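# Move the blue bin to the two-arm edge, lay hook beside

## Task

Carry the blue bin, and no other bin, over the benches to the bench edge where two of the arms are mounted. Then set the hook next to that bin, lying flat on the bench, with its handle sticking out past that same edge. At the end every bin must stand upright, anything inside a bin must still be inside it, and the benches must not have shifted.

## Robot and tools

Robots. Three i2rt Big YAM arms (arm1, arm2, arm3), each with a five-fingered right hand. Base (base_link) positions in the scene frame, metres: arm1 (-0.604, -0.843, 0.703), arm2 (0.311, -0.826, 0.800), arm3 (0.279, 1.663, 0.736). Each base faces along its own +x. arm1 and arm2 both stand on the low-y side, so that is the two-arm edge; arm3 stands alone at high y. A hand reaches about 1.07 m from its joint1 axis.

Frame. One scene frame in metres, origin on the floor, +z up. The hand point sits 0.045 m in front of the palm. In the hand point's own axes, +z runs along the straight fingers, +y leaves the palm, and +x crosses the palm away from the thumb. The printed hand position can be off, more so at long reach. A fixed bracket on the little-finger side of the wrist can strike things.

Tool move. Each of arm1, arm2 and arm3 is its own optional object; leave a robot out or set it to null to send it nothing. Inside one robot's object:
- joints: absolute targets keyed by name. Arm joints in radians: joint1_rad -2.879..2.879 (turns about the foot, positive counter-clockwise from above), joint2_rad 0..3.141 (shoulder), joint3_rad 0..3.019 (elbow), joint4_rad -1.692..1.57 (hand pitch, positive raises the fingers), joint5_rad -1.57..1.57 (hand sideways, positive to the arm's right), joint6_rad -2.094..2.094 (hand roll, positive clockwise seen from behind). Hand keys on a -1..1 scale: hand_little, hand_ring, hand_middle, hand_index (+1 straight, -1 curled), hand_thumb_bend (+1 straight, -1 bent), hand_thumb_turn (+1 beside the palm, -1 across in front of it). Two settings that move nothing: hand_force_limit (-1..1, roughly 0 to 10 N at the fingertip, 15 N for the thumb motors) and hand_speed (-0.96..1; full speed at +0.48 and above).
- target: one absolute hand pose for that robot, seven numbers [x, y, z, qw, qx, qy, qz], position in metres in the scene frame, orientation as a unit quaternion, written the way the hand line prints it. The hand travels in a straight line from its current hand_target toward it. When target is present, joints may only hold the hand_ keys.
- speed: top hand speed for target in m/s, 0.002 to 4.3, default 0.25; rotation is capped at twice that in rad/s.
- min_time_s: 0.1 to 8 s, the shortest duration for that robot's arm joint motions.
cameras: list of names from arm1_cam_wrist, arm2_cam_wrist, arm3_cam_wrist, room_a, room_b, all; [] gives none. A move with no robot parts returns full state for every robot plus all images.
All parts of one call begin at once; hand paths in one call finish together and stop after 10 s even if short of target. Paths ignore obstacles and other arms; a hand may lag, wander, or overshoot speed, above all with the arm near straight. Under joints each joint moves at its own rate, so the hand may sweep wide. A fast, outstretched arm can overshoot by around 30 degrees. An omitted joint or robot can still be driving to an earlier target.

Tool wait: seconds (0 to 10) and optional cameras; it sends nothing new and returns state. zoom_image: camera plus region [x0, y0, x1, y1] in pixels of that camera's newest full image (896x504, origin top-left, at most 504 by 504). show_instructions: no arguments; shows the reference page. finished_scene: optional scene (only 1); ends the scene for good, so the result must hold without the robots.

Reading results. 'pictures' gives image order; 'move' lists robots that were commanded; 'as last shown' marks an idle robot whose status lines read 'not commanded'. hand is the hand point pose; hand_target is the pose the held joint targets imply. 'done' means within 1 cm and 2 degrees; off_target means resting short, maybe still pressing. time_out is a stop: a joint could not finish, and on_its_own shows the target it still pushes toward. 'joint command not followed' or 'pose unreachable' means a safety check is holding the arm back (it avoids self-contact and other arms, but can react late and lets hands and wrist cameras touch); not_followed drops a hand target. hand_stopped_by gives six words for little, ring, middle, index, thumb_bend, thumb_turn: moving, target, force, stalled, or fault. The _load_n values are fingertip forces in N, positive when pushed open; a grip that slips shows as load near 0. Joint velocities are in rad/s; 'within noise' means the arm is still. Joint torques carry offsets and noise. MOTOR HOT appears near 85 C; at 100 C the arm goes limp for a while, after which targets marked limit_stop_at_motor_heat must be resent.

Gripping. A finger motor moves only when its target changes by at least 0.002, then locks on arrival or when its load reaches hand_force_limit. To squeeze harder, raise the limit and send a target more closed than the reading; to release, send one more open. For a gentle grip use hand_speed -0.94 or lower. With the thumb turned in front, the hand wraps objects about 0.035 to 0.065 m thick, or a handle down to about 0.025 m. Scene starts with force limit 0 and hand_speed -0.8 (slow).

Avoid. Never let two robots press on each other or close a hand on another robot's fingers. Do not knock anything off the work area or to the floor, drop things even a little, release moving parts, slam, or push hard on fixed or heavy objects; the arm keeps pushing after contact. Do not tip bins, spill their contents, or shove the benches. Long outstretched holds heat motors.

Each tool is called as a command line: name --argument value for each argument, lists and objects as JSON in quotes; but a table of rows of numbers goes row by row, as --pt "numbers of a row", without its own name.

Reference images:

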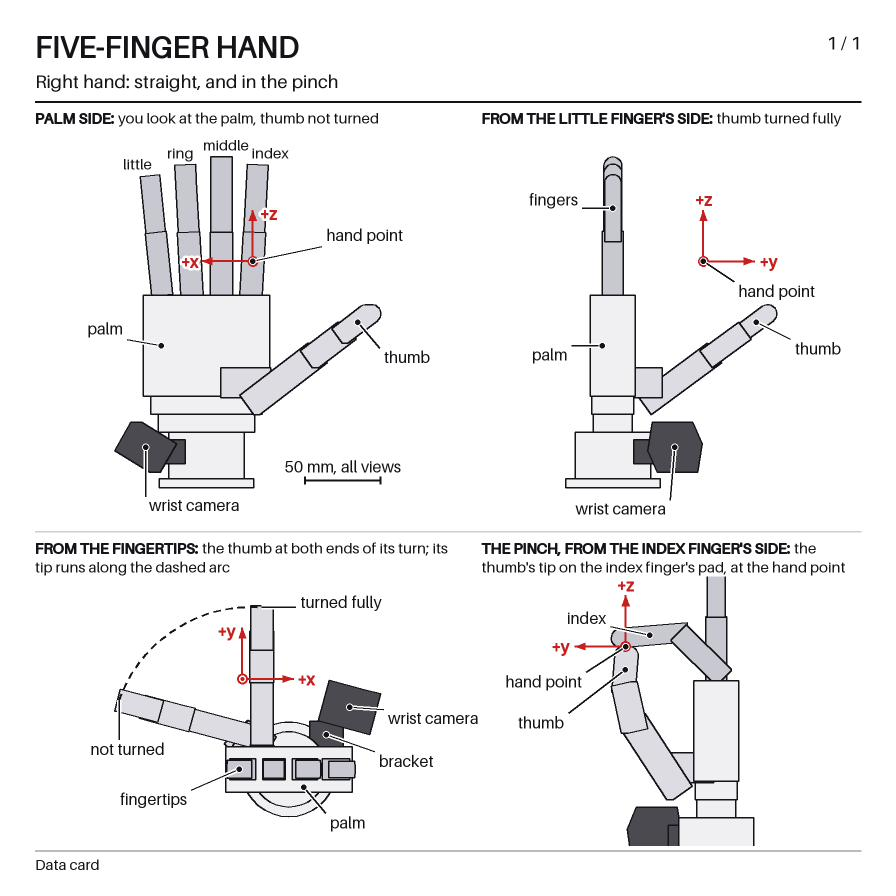

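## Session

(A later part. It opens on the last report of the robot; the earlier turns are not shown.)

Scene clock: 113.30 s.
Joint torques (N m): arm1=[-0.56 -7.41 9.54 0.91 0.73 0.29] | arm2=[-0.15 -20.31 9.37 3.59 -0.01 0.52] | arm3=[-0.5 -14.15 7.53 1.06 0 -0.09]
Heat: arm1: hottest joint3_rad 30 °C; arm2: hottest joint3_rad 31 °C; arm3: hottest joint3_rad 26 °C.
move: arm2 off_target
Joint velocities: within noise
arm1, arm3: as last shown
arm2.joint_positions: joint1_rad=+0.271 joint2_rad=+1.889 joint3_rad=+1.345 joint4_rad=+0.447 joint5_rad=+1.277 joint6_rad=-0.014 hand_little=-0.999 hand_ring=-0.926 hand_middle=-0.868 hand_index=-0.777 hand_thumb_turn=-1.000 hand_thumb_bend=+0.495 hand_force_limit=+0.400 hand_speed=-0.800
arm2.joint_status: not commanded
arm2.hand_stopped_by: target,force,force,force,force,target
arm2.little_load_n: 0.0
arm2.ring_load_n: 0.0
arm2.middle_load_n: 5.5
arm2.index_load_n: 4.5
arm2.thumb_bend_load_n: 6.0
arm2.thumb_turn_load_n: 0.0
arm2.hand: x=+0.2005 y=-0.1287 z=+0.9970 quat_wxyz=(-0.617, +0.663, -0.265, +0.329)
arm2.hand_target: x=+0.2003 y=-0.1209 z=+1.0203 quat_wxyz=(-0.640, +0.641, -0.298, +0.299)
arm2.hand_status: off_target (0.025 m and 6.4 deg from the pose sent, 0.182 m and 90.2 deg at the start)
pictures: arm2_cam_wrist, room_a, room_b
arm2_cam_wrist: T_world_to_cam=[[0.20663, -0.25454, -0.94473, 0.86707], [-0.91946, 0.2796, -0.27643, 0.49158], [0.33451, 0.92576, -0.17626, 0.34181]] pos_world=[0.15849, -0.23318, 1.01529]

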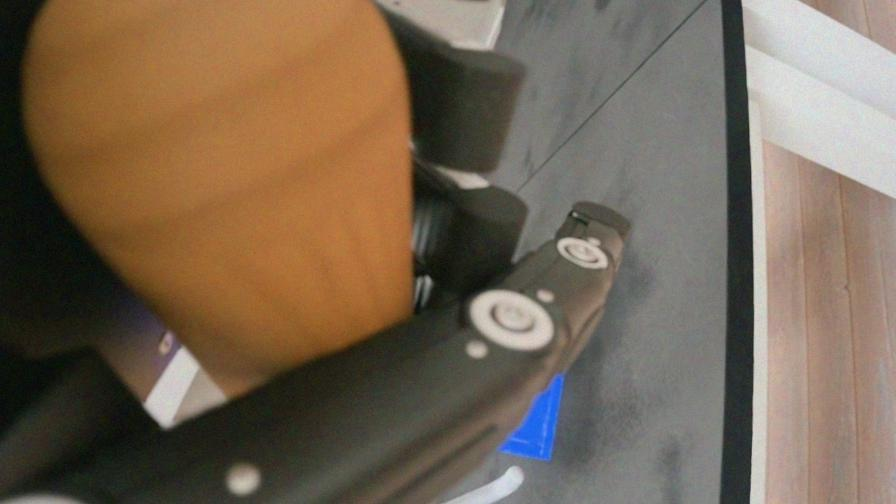

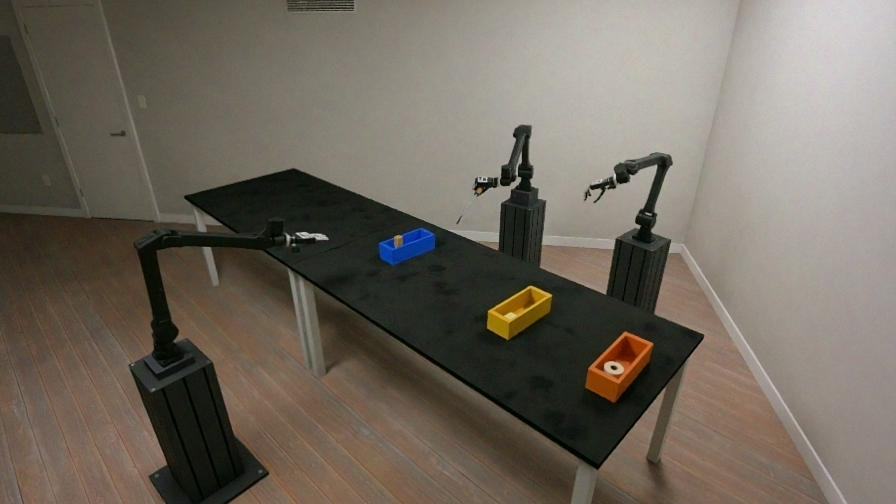

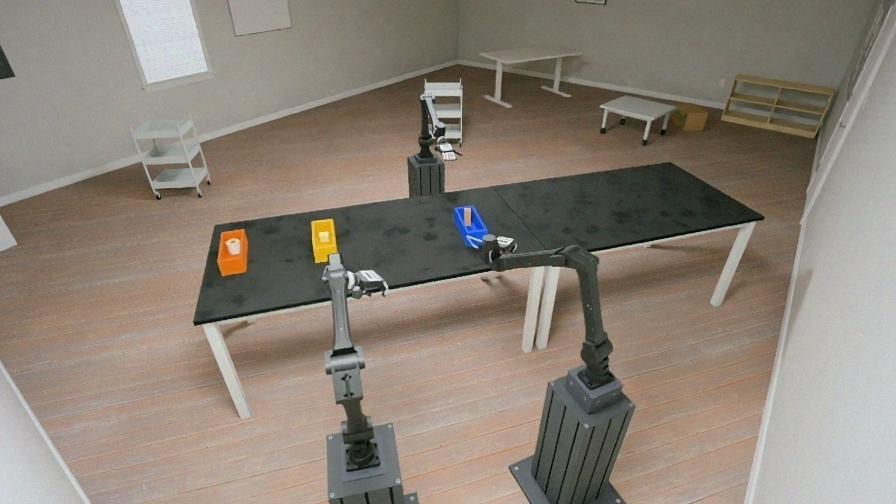

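move --arm2 '{"joints": {"hand_index": -0.99, "hand_middle": -0.99, "hand_ring": -0.99, "hand_thumb_bend": -0.8, "hand_speed": -0.8, "hand_force_limit": 0.7}}' --cameras '["arm2_cam_wrist", "room_b", "room_a"]'

zoom_image --camera "room_b" --region '[420, 170, 560, 290]'

zoom_image --camera "room_a" --region '[420, 160, 520, 240]'

Scene clock: 114.70 s.
Joint torques (N m): arm1=[-0.67 -7.18 9.46 0.96 0.72 0.28] | arm2=[-0.21 -20.37 9.24 3.64 0.1 0.53] | arm3=[-0.62 -14.04 7.56 1.14 0.01 -0.08]
Heat: arm1: hottest joint3_rad 30 °C; arm2: hottest joint3_rad 31 °C; arm3: hottest joint3_rad 26 °C.
move: arm2 off_target
Joint velocities: within noise
arm1.joint_positions: joint1_rad=+0.023 joint2_rad=+1.249 joint3_rad=+1.316 joint4_rad=-0.853 joint5_rad=+1.001 joint6_rad=+0.727 hand_little=-0.200 hand_ring=+0.100 hand_middle=+0.150 hand_index=+0.100 hand_thumb_turn=-1.000 hand_thumb_bend=+0.600 hand_force_limit=+0.200 hand_speed=-0.850
arm1.joint_status: not commanded
arm1.hand_stopped_by: target,target,target,target,target,target
arm1.little_load_n: 0.0
arm1.ring_load_n: 0.0
arm1.middle_load_n: 0.0
arm1.index_load_n: 0.0
arm1.thumb_bend_load_n: 0.0
arm1.thumb_turn_load_n: 0.0
arm1.hand: x=-0.4504 y=-0.3519 z=+1.0534 quat_wxyz=(-0.460, +0.685, -0.474, +0.307)
arm1.hand_target: x=-0.4501 y=-0.3500 z=+1.0499 quat_wxyz=(-0.457, +0.684, -0.478, +0.307)
arm1.hand_status: not commanded
arm2.joint_positions: joint1_rad=+0.271 joint2_rad=+1.889 joint3_rad=+1.345 joint4_rad=+0.448 joint5_rad=+1.275 joint6_rad=-0.017 hand_little=-0.999 hand_ring=-0.990 hand_middle=-0.955 hand_index=-0.811 hand_thumb_turn=-1.000 hand_thumb_bend=+0.399 hand_force_limit=+0.700 hand_speed=-0.800
arm2.joint_status: hand_middle off_target (ended at -0.955, target -0.990); hand_index off_target (ended at -0.811, target -0.990); hand_thumb_bend off_target (ended at +0.399, target -0.800); the others done
arm2.hand_stopped_by: target,target,force,force,force,target
arm2.little_load_n: 0.0
arm2.ring_load_n: 0.0
arm2.middle_load_n: 10.0
arm2.index_load_n: 3.5
arm2.thumb_bend_load_n: 12.5
arm2.thumb_turn_load_n: 2.0
arm2.hand: x=+0.2004 y=-0.1286 z=+0.9969 quat_wxyz=(-0.617, +0.664, -0.264, +0.329)
arm2.hand_target: x=+0.2003 y=-0.1210 z=+1.0202 quat_wxyz=(-0.640, +0.641, -0.298, +0.299)
arm2.hand_status: not commanded
arm3: as last shown
arm3.thumb_turn_load_n: -0.5
pictures: arm2_cam_wrist, room_a, room_b
arm2_cam_wrist: T_world_to_cam=[[0.2085, -0.25576, -0.94399, 0.86576], [-0.91958, 0.27738, -0.27827, 0.49291], [0.33302, 0.92609, -0.17736, 0.34314]] pos_world=[0.15849, -0.23308, 1.01528]

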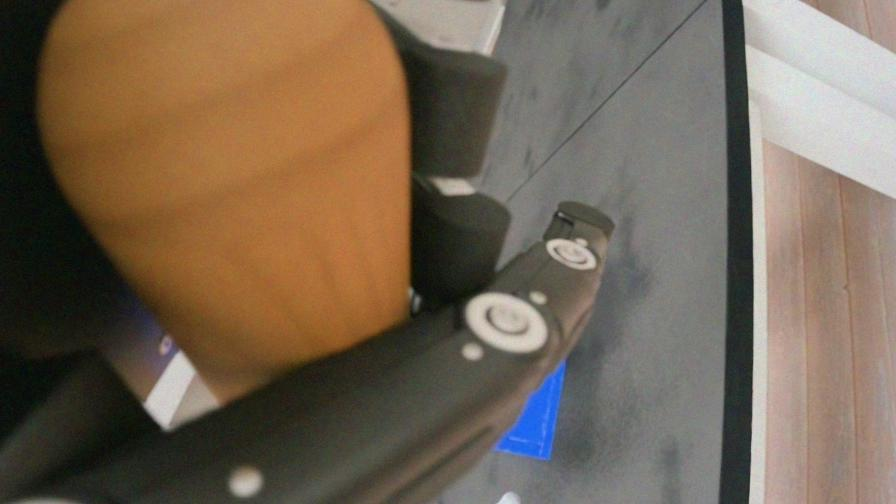

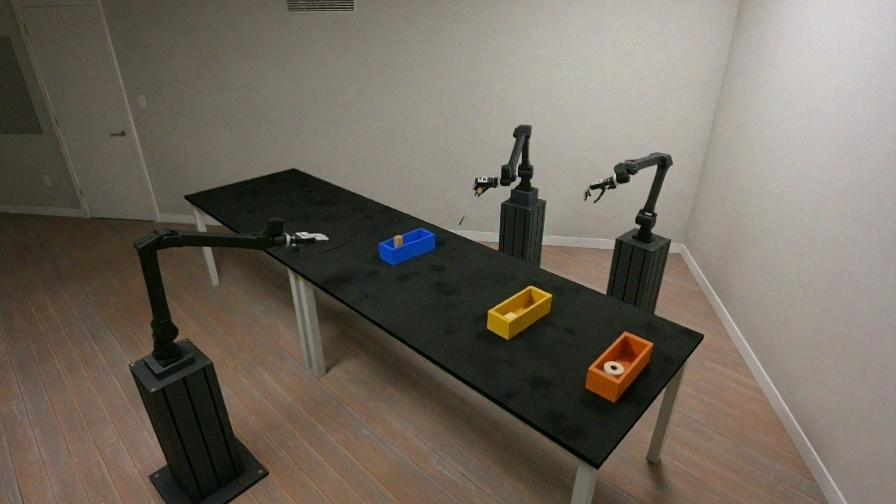

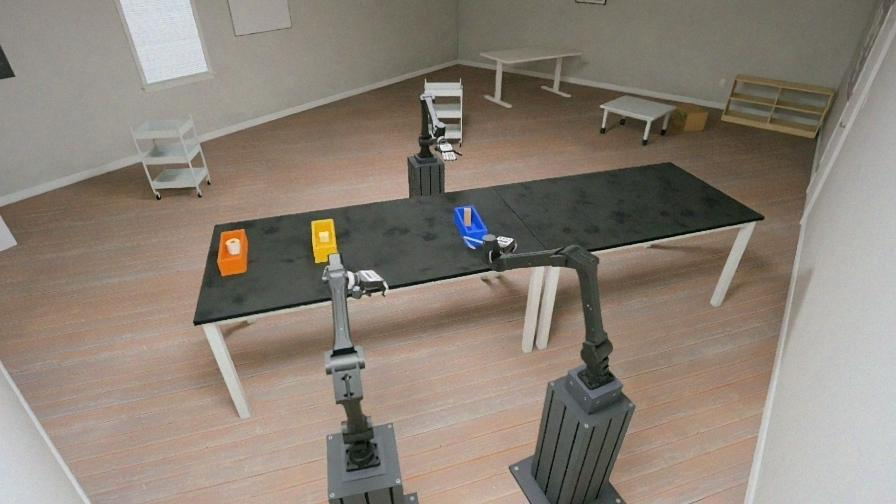

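Scaled by 3.600 from the camera's image (finer frame: 1280x720).

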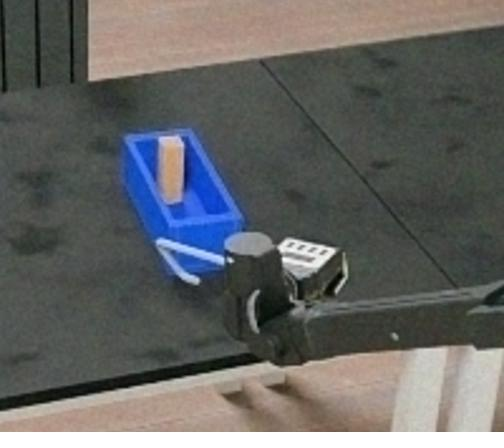

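Scaled by 5.040 from the camera's image (finer frame: 1280x720).

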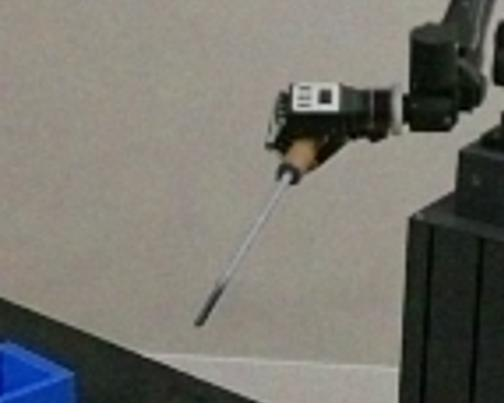

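move --arm2 '{"target": [0.28, -0.05, 1.06, 0.5964, -0.5964, 0.3799, -0.3799], "speed": 0.12}' --cameras '["room_b", "room_a"]'

zoom_image --camera "room_b" --region '[420, 160, 560, 280]'

zoom_image --camera "room_a" --region '[380, 160, 500, 280]'

Scene clock: 117.60 s.
Joint torques (N m): arm1=[-0.67 -7.3 9.48 0.9 0.72 0.28] | arm2=[0.15 -23.06 15.23 2.02 0.25 0.66] | arm3=[-0.67 -13.98 7.54 1.03 -0.01 -0.09]
Heat: arm1: hottest joint3_rad 30 °C; arm2: hottest joint3_rad 31 °C; arm3: hottest joint3_rad 26 °C.
move: arm2 off_target
Joint velocities: within noise
arm1, arm3: as last shown
arm1.little_load_n: 0.5
arm2.joint_positions: joint1_rad=+0.146 joint2_rad=+2.044 joint3_rad=+1.628 joint4_rad=+0.308 joint5_rad=+1.410 joint6_rad=-0.055 hand_little=-0.999 hand_ring=-0.990 hand_middle=-0.955 hand_index=-0.811 hand_thumb_turn=-1.000 hand_thumb_bend=+0.399 hand_force_limit=+0.700 hand_speed=-0.800
arm2.joint_status: not commanded
arm2.hand_stopped_by: target,target,force,force,force,target
arm2.little_load_n: 0.0
arm2.ring_load_n: 0.0
arm2.middle_load_n: 10.0
arm2.index_load_n: 3.5
arm2.thumb_bend_load_n: 13.0
arm2.thumb_turn_load_n: 2.0
arm2.hand: x=+0.2852 y=-0.0744 z=+1.0087 quat_wxyz=(-0.562, +0.630, -0.329, +0.423)
arm2.hand_target: x=+0.2809 y=-0.0556 z=+1.0606 quat_wxyz=(-0.599, +0.595, -0.378, +0.381)
arm2.hand_status: off_target (0.057 m and 9.3 deg from the pose sent, 0.128 m and 16.7 deg at the start)
arm3.thumb_bend_load_n: -0.5
arm3.thumb_turn_load_n: 0.0
pictures: room_a, room_b

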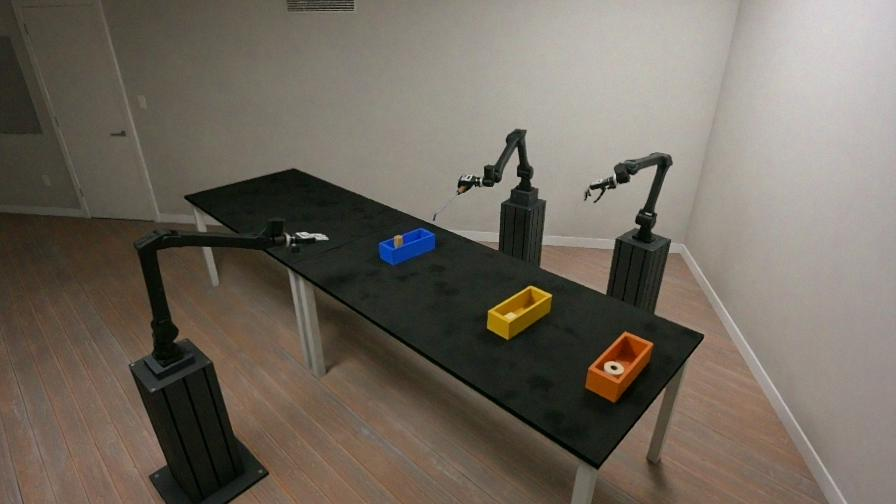

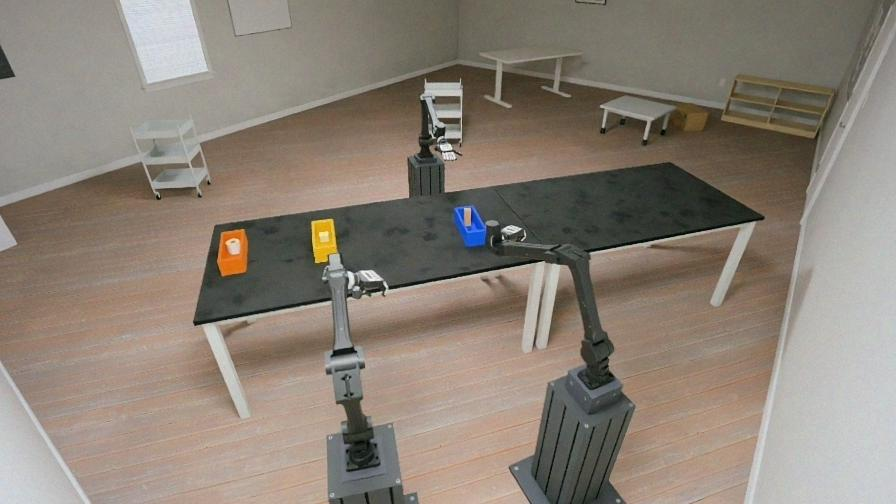

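Scaled by 3.600 from the camera's image (finer frame: 1280x720).

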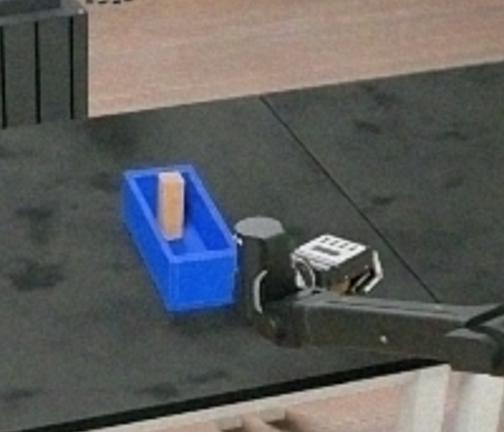

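Scaled by 4.200 from the camera's image (finer frame: 1280x720).

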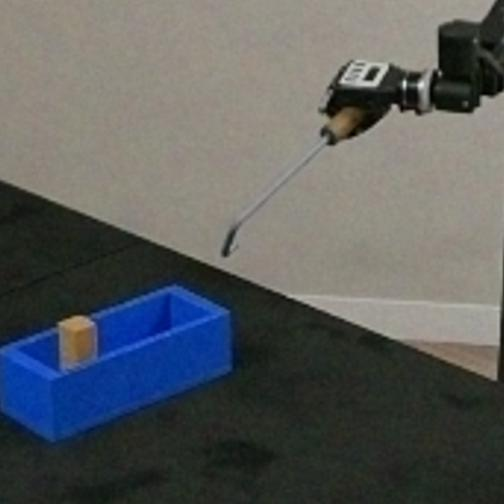

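move --arm2 '{"target": [0.258, 0.0, 1.045, 0.6533, -0.5213, 0.4776, -0.2706], "speed": 0.12}' --cameras '["room_b", "room_a", "arm2_cam_wrist"]'

zoom_image --camera "room_b" --region '[420, 160, 560, 280]'

zoom_image --camera "room_a" --region '[380, 160, 500, 280]'

Scene clock: 121.67 s.
Joint torques (N m): arm1=[-0.5 -7.3 9.5 0.94 0.72 0.28] | arm2=[0.62 -24.64 15.43 2.14 0.25 0.81] | arm3=[-0.62 -13.92 7.56 1.07 -0.01 -0.1]
Heat: arm1: hottest joint3_rad 30 °C; arm2: hottest joint3_rad 32 °C; arm3: hottest joint3_rad 26 °C.
move: arm2 off_target
Joint velocities: within noise
arm1, arm3: as last shown
arm1.little_load_n: 0.0
arm2.joint_positions: joint1_rad=+0.146 joint2_rad=+2.166 joint3_rad=+1.736 joint4_rad=+0.348 joint5_rad=+1.416 joint6_rad=+0.244 hand_little=-0.999 hand_ring=-0.990 hand_middle=-0.955 hand_index=-0.811 hand_thumb_turn=-1.000 hand_thumb_bend=+0.399 hand_force_limit=+0.700 hand_speed=-0.800
arm2.joint_status: not commanded
arm2.hand_stopped_by: target,target,force,force,force,target
arm2.little_load_n: 0.0
arm2.ring_load_n: 0.0
arm2.middle_load_n: 10.0
arm2.index_load_n: 4.0
arm2.thumb_bend_load_n: 12.5
arm2.thumb_turn_load_n: 2.0
arm2.hand: x=+0.2686 y=-0.0253 z=+0.9865 quat_wxyz=(-0.624, +0.565, -0.428, +0.328)
arm2.hand_target: x=+0.2592 y=-0.0071 z=+1.0457 quat_wxyz=(-0.658, +0.519, -0.474, +0.272)
arm2.hand_status: off_target (0.065 m and 10.6 deg from the pose sent, 0.087 m and 29.3 deg at the start)
arm3.thumb_bend_load_n: 0.0
pictures: arm2_cam_wrist, room_a, room_b
arm2_cam_wrist: T_world_to_cam=[[0.03345, -0.05157, -0.99811, 0.97373], [-0.83062, 0.55397, -0.05646, 0.28844], [0.55583, 0.83094, -0.0243, 0.00963]] pos_world=[0.20166, -0.11758, 0.98841]

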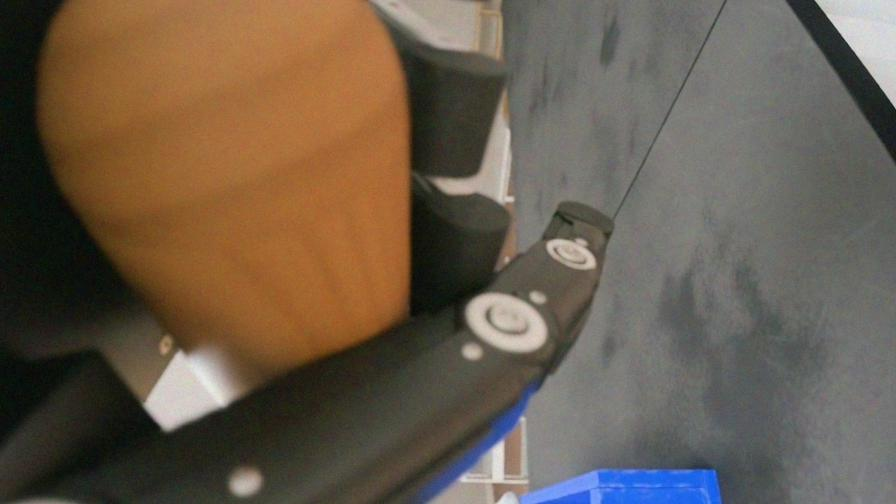

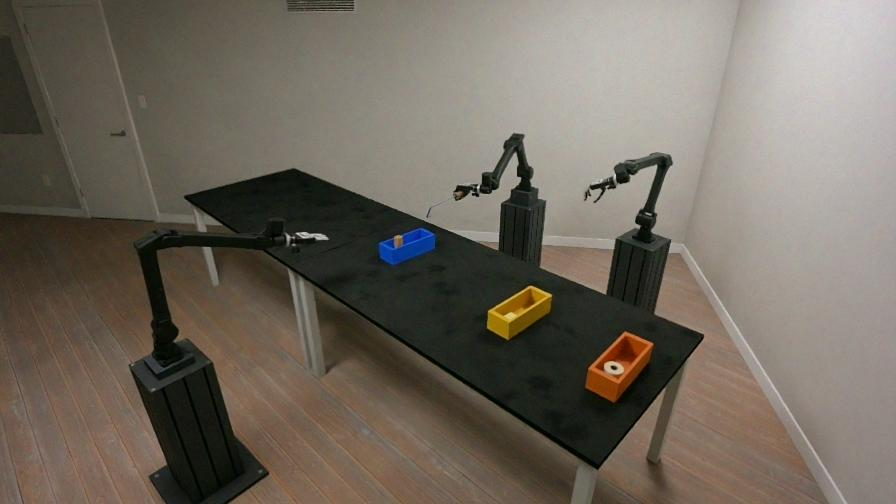

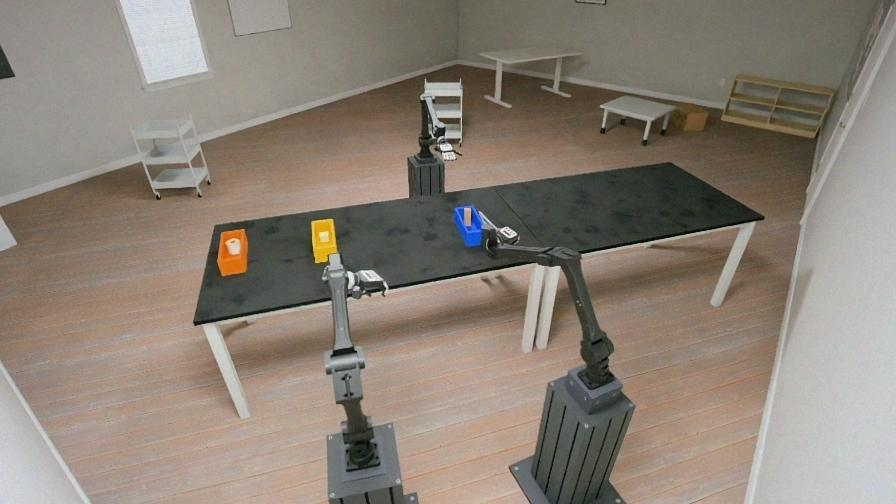

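Scaled by 3.600 from the camera's image (finer frame: 1280x720).

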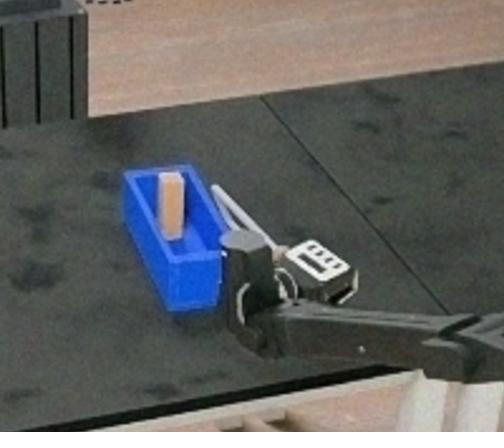

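Scaled by 4.200 from the camera's image (finer frame: 1280x720).

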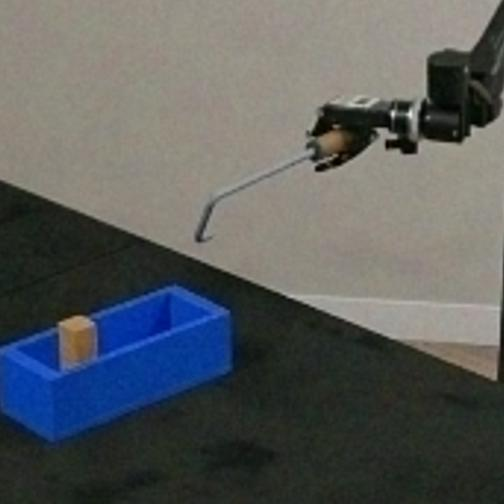

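move --arm2 '{"target": [0.248, 0.085, 1.045, 0.6533, -0.5213, 0.4776, -0.2706], "speed": 0.1}' --cameras '["room_b", "room_a"]'

zoom_image --camera "room_b" --region '[430, 170, 530, 260]'

zoom_image --camera "room_a" --region '[370, 180, 470, 270]'

Scene clock: 124.53 s.
Joint torques (N m): arm1=[-0.56 -7.41 9.51 0.99 0.73 0.29] | arm2=[-0.5 -28.1 16.54 2.21 0.13 0.87] | arm3=[-0.5 -14.04 7.54 1.07 0 -0.11]
Heat: arm1: hottest joint3_rad 30 °C; arm2: hottest joint3_rad 33 °C; arm3: hottest joint3_rad 26 °C.
move: arm2 off_target
Joint velocities: within noise
arm1, arm3: as last shown
arm2.joint_positions: joint1_rad=+0.142 joint2_rad=+2.432 joint3_rad=+2.217 joint4_rad=+0.139 joint5_rad=+1.398 joint6_rad=+0.239 hand_little=-0.999 hand_ring=-0.990 hand_middle=-0.955 hand_index=-0.811 hand_thumb_turn=-1.000 hand_thumb_bend=+0.399 hand_force_limit=+0.700 hand_speed=-0.800
arm2.joint_status: not commanded
arm2.hand_stopped_by: target,target,force,force,force,target
arm2.little_load_n: 0.0
arm2.ring_load_n: 0.0
arm2.middle_load_n: 10.0
arm2.index_load_n: 4.0
arm2.thumb_bend_load_n: 12.5
arm2.thumb_turn_load_n: 2.0
arm2.hand: x=+0.2454 y=+0.0631 z=+0.9838 quat_wxyz=(-0.626, +0.568, -0.424, +0.324)
arm2.hand_target: x=+0.2493 y=+0.0768 z=+1.0455 quat_wxyz=(-0.658, +0.519, -0.473, +0.271)
arm2.hand_status: off_target (0.065 m and 10.7 deg from the pose sent, 0.127 m and 10.6 deg at the start)
arm3.index_load_n: -0.5
arm3.thumb_turn_load_n: -0.5
pictures: room_a, room_b

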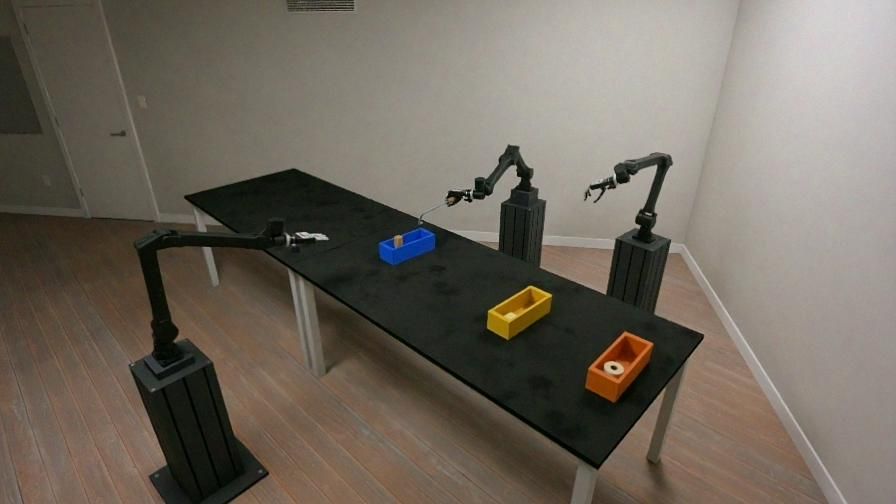

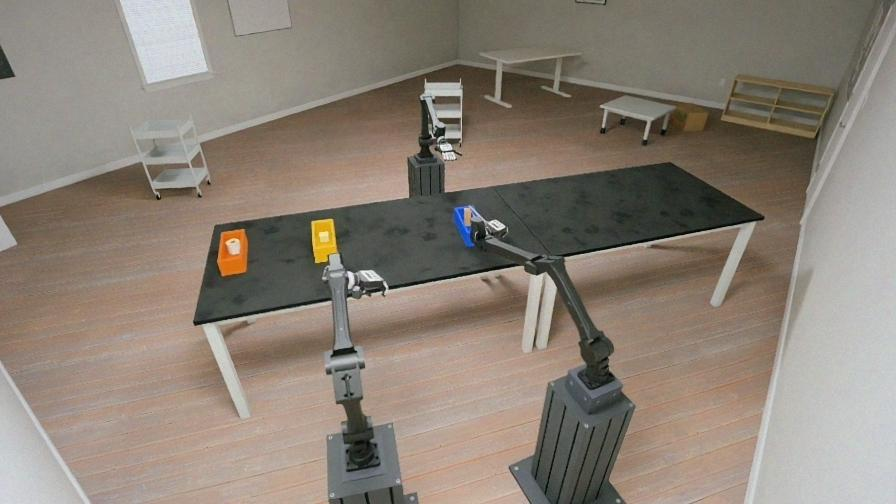

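Scaled by 5.040 from the camera's image (finer frame: 1280x720).

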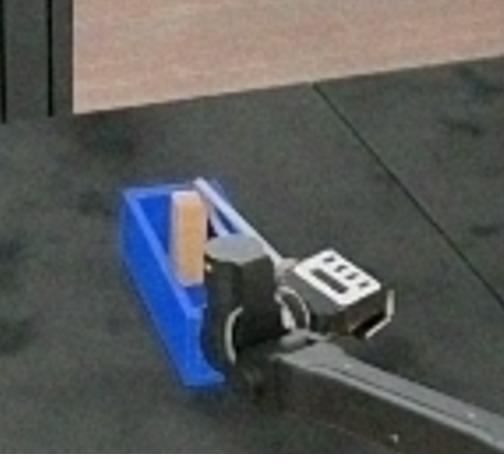

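Scaled by 5.040 from the camera's image (finer frame: 1280x720).

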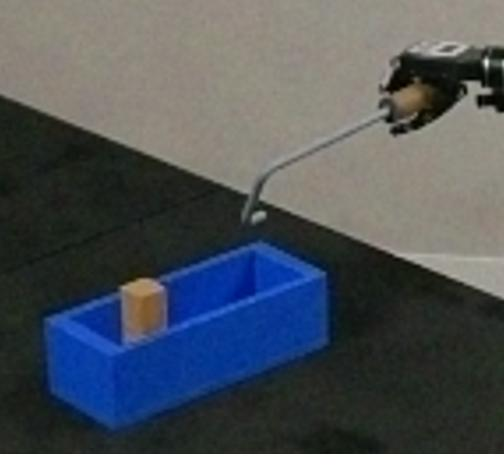

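move --arm2 '{"target": [0.248, 0.085, 0.965, 0.6533, -0.5213, 0.4776, -0.2706], "speed": 0.08}' --cameras '["room_b", "room_a"]'

zoom_image --camera "room_b" --region '[430, 170, 530, 260]'

zoom_image --camera "room_a" --region '[370, 180, 470, 270]'

Scene clock: 126.60 s.
Joint torques (N m): arm1=[-0.56 -7.36 9.48 0.94 0.73 0.3] | arm2=[-0.44 -29.33 12.11 3.37 0.28 0.86] | arm3=[-0.5 -14.39 7.49 1.1 -0.01 -0.1]
Heat: arm1: hottest joint3_rad 30 °C; arm2: hottest joint3_rad 34 °C; arm3: hottest joint3_rad 26 °C.
move: arm2 off_target
Joint velocities: within noise
arm1: as last shown
arm2.joint_positions: joint1_rad=+0.142 joint2_rad=+2.517 joint3_rad=+2.217 joint4_rad=+0.198 joint5_rad=+1.398 joint6_rad=+0.283 hand_little=-0.999 hand_ring=-0.990 hand_middle=-0.955 hand_index=-0.811 hand_thumb_turn=-1.000 hand_thumb_bend=+0.399 hand_force_limit=+0.700 hand_speed=-0.800
arm2.joint_status: not commanded
arm2.hand_stopped_by: target,target,force,force,force,target
arm2.little_load_n: 0.0
arm2.ring_load_n: 0.0
arm2.middle_load_n: 10.0
arm2.index_load_n: 4.0
arm2.thumb_bend_load_n: 12.5
arm2.thumb_turn_load_n: 2.0
arm2.hand: x=+0.2433 y=+0.0707 z=+0.9214 quat_wxyz=(-0.628, +0.565, -0.430, +0.318)
arm2.hand_target: x=+0.2487 y=+0.0815 z=+0.9653 quat_wxyz=(-0.655, +0.521, -0.475, +0.272)
arm2.hand_status: off_target (0.046 m and 9.6 deg from the pose sent, 0.029 m and 10.7 deg at the start)
arm3.joint_positions: joint1_rad=-0.082 joint2_rad=+1.646 joint3_rad=+1.278 joint4_rad=+0.134 joint5_rad=-0.042 joint6_rad=-0.012 hand_little=+1.000 hand_ring=+1.000 hand_middle=+1.000 hand_index=+1.000 hand_thumb_turn=+1.000 hand_thumb_bend=+1.000 hand_force_limit=+0.000 hand_speed=-0.800
arm3.joint_status: not commanded
arm3.hand_stopped_by: target,target,target,target,target,target
arm3.little_load_n: 0.0
arm3.ring_load_n: 0.0
arm3.middle_load_n: 0.5
arm3.index_load_n: 0.0
arm3.thumb_bend_load_n: 0.0
arm3.thumb_turn_load_n: 0.0
arm3.hand: x=+0.2945 y=+0.9453 z=+0.9902 quat_wxyz=(-0.002, +0.006, -0.781, +0.625)
arm3.hand_target: x=+0.2852 y=+0.9502 z=+0.9704 quat_wxyz=(+0.000, +0.000, -0.793, +0.609)
arm3.hand_status: not commanded
pictures: room_a, room_b

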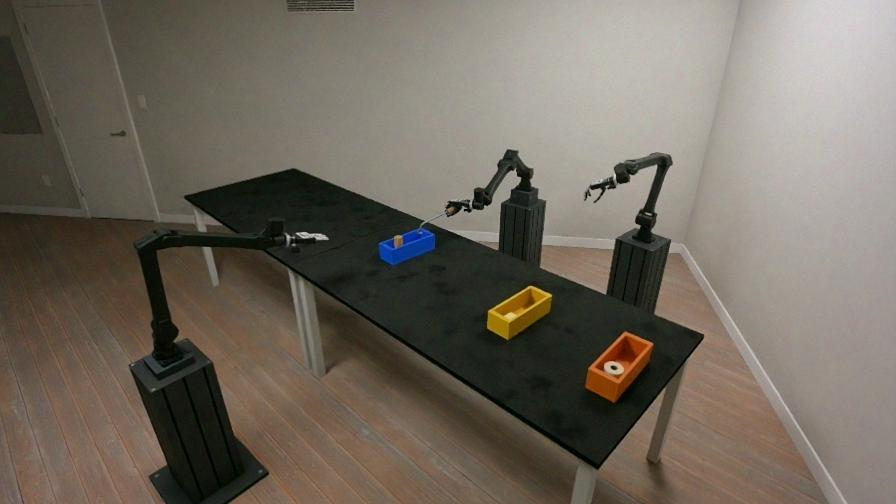

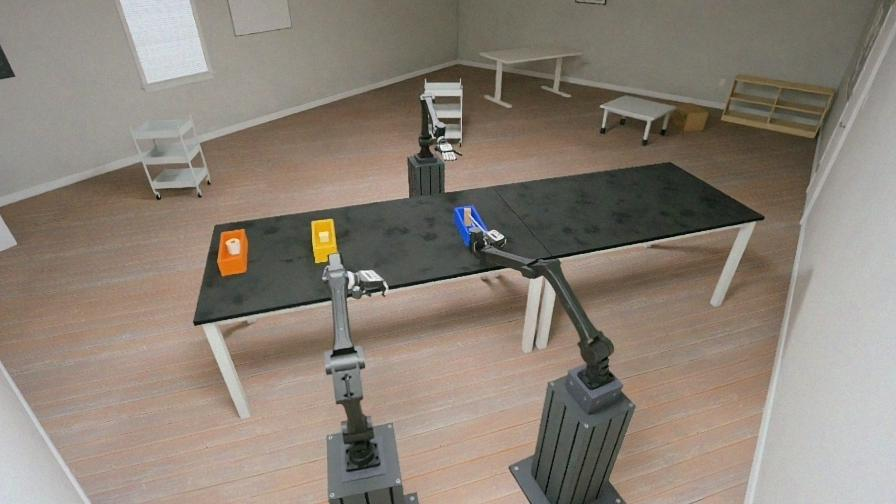

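Scaled by 5.040 from the camera's image (finer frame: 1280x720).

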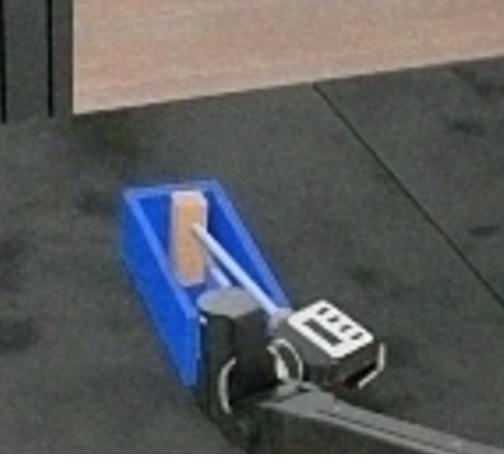

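Scaled by 5.040 from the camera's image (finer frame: 1280x720).

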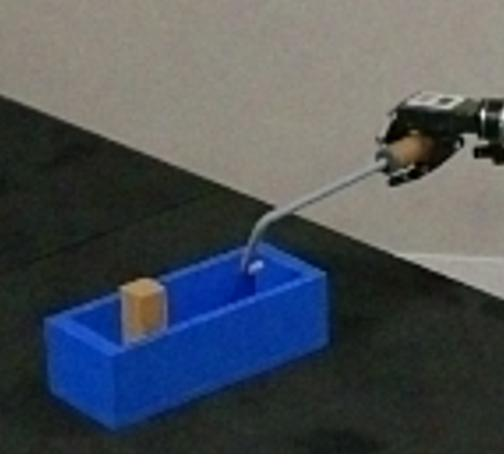

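move --arm2 '{"target": [0.248, 0.085, 0.914, 0.6533, -0.5213, 0.4776, -0.2706], "speed": 0.08}' --cameras '["room_b", "room_a"]'

zoom_image --camera "room_b" --region '[430, 170, 530, 260]'

zoom_image --camera "room_a" --region '[370, 180, 470, 270]'

Scene clock: 129.23 s.
Joint torques (N m): arm1=[-0.44 -7.24 9.51 0.91 0.72 0.29] | arm2=[-0.38 -30.21 10.43 3.47 0.3 0.84] | arm3=[-0.67 -14.21 7.51 1.03 -0.01 -0.1]
Heat: arm1: hottest joint3_rad 30 °C; arm2: hottest joint3_rad 34 °C; arm3: hottest joint3_rad 26 °C.
move: arm2 off_target
Joint velocities: within noise
arm1, arm3: as last shown
arm2.joint_positions: joint1_rad=+0.142 joint2_rad=+2.585 joint3_rad=+2.217 joint4_rad=+0.263 joint5_rad=+1.400 joint6_rad=+0.297 hand_little=-0.999 hand_ring=-0.990 hand_middle=-0.955 hand_index=-0.811 hand_thumb_turn=-1.000 hand_thumb_bend=+0.399 hand_force_limit=+0.700 hand_speed=-0.800
arm2.joint_status: not commanded
arm2.hand_stopped_by: target,target,force,force,force,target
arm2.little_load_n: 0.0
arm2.ring_load_n: 0.0
arm2.middle_load_n: 10.0
arm2.index_load_n: 4.0
arm2.thumb_bend_load_n: 12.5
arm2.thumb_turn_load_n: 2.5
arm2.hand: x=+0.2429 y=+0.0730 z=+0.8732 quat_wxyz=(-0.629, +0.563, -0.434, +0.315)
arm2.hand_target: x=+0.2486 y=+0.0826 z=+0.9143 quat_wxyz=(-0.654, +0.521, -0.476, +0.272)
arm2.hand_status: off_target (0.043 m and 9.0 deg from the pose sent, 0.017 m and 9.6 deg at the start)
arm3.middle_load_n: 0.0
pictures: room_a, room_b

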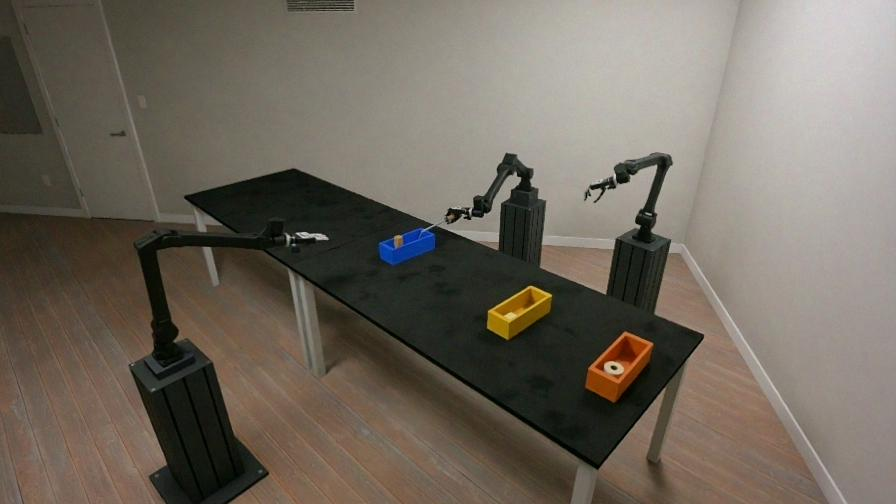

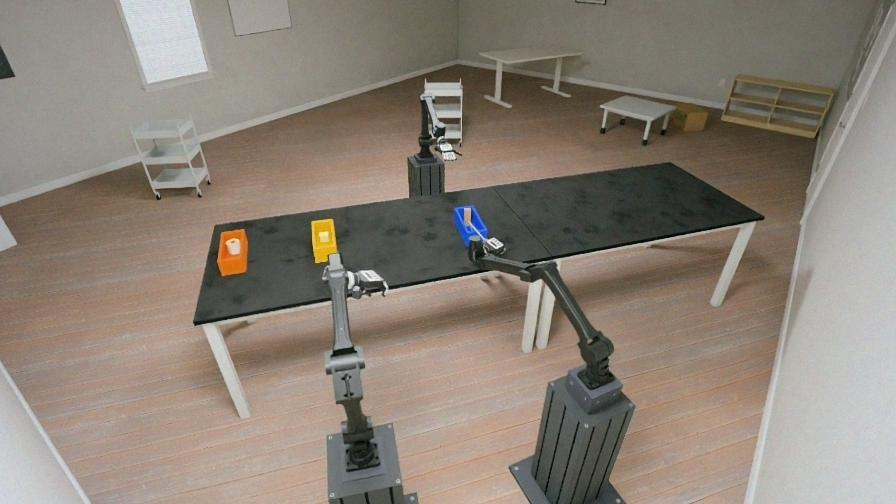

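Scaled by 5.040 from the camera's image (finer frame: 1280x720).

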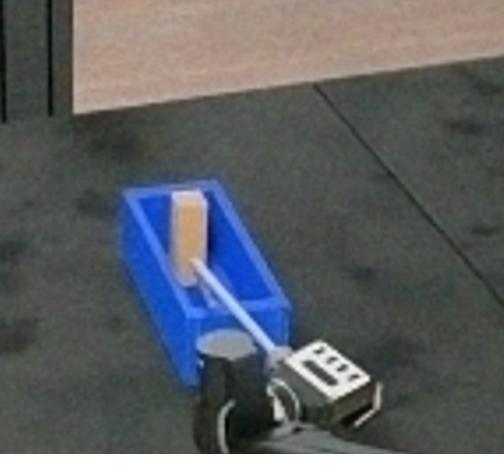

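Scaled by 5.040 from the camera's image (finer frame: 1280x720).

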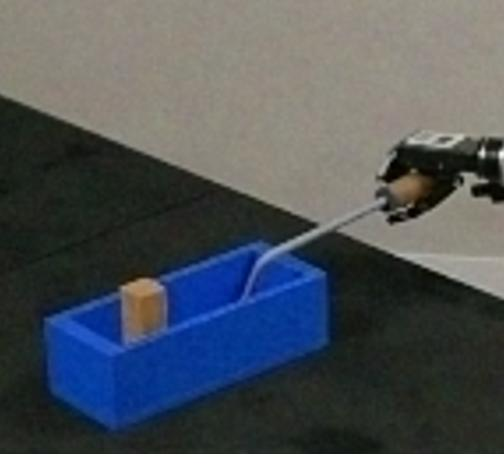

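move --arm2 '{"target": [0.25, 0.01, 0.912, 0.6533, -0.5213, 0.4776, -0.2706], "speed": 0.06}' --cameras '["room_b", "room_a"]'

zoom_image --camera "room_b" --region '[430, 180, 530, 270]'

zoom_image --camera "room_a" --region '[370, 180, 470, 270]'

Scene clock: 131.40 s.
Joint torques (N m): arm1=[-0.56 -7.36 9.44 0.94 0.73 0.3] | arm2=[1.67 -30.8 8.81 3.47 0.42 0.67] | arm3=[-0.62 -13.92 7.58 1.02 0.01 -0.09]
Heat: arm1: hottest joint3_rad 30 °C; arm2: hottest joint3_rad 34 °C; arm3: hottest joint3_rad 26 °C.
move: arm2 off_target
Joint velocities: within noise
arm1, arm3: as last shown
arm2.joint_positions: joint1_rad=+0.146 joint2_rad=+2.411 joint3_rad=+1.806 joint4_rad=+0.443 joint5_rad=+1.422 joint6_rad=+0.338 hand_little=-0.999 hand_ring=-0.990 hand_middle=-0.955 hand_index=-0.811 hand_thumb_turn=-1.000 hand_thumb_bend=+0.399 hand_force_limit=+0.700 hand_speed=-0.800
arm2.joint_status: not commanded
arm2.hand_stopped_by: target,target,force,force,force,target
arm2.little_load_n: 0.0
arm2.ring_load_n: 0.0
arm2.middle_load_n: 10.0
arm2.index_load_n: 3.0
arm2.thumb_bend_load_n: 12.0
arm2.thumb_turn_load_n: 1.5
arm2.hand: x=+0.2627 y=-0.0017 z=+0.8471 quat_wxyz=(-0.622, +0.564, -0.436, +0.325)
arm2.hand_target: x=+0.2508 y=+0.0077 z=+0.9113 quat_wxyz=(-0.653, +0.522, -0.477, +0.271)
arm2.hand_status: off_target (0.067 m and 9.9 deg from the pose sent, 0.074 m and 9.0 deg at the start)
pictures: room_a, room_b

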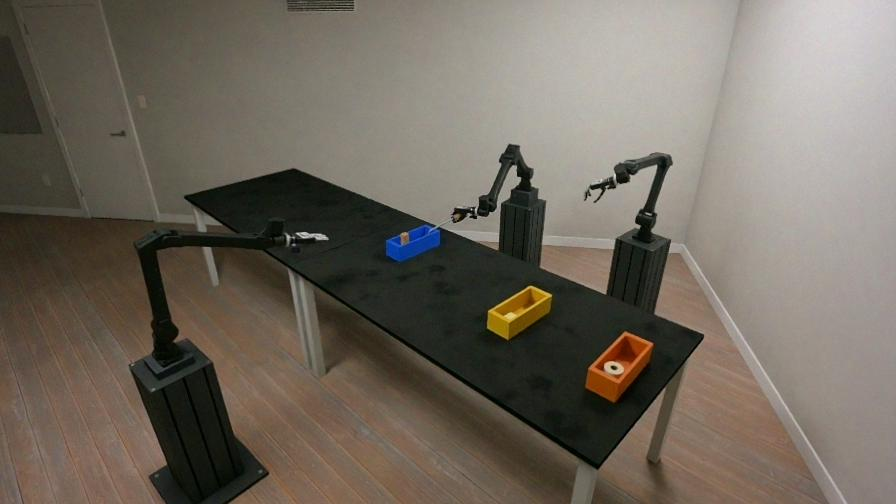

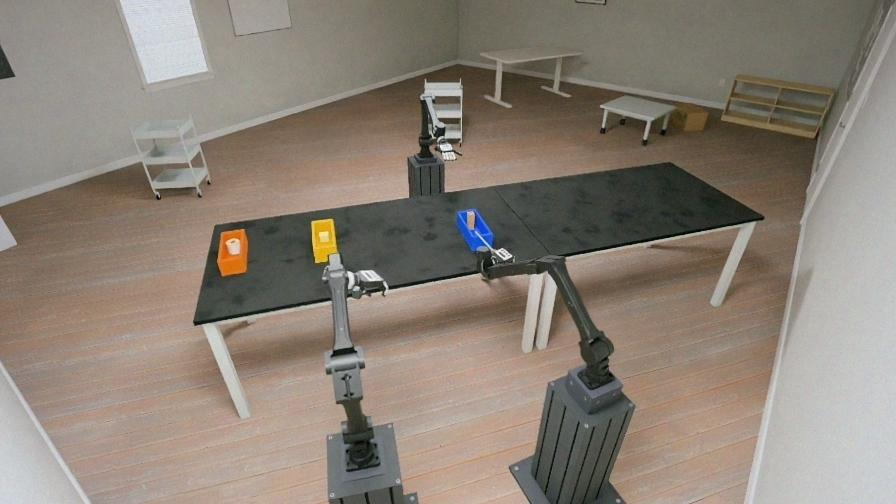

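Scaled by 5.040 from the camera's image (finer frame: 1280x720).

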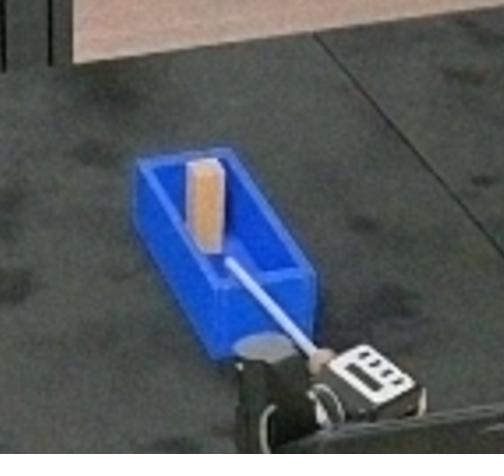

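Scaled by 5.040 from the camera's image (finer frame: 1280x720).

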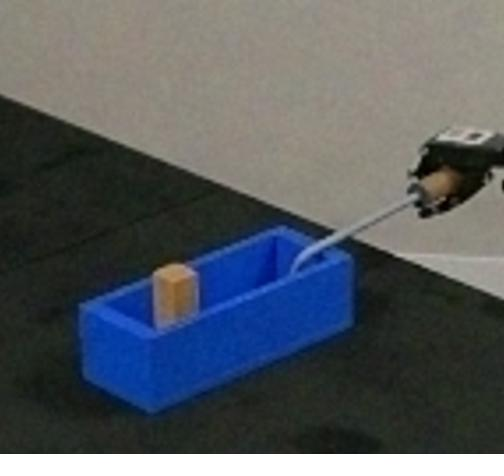

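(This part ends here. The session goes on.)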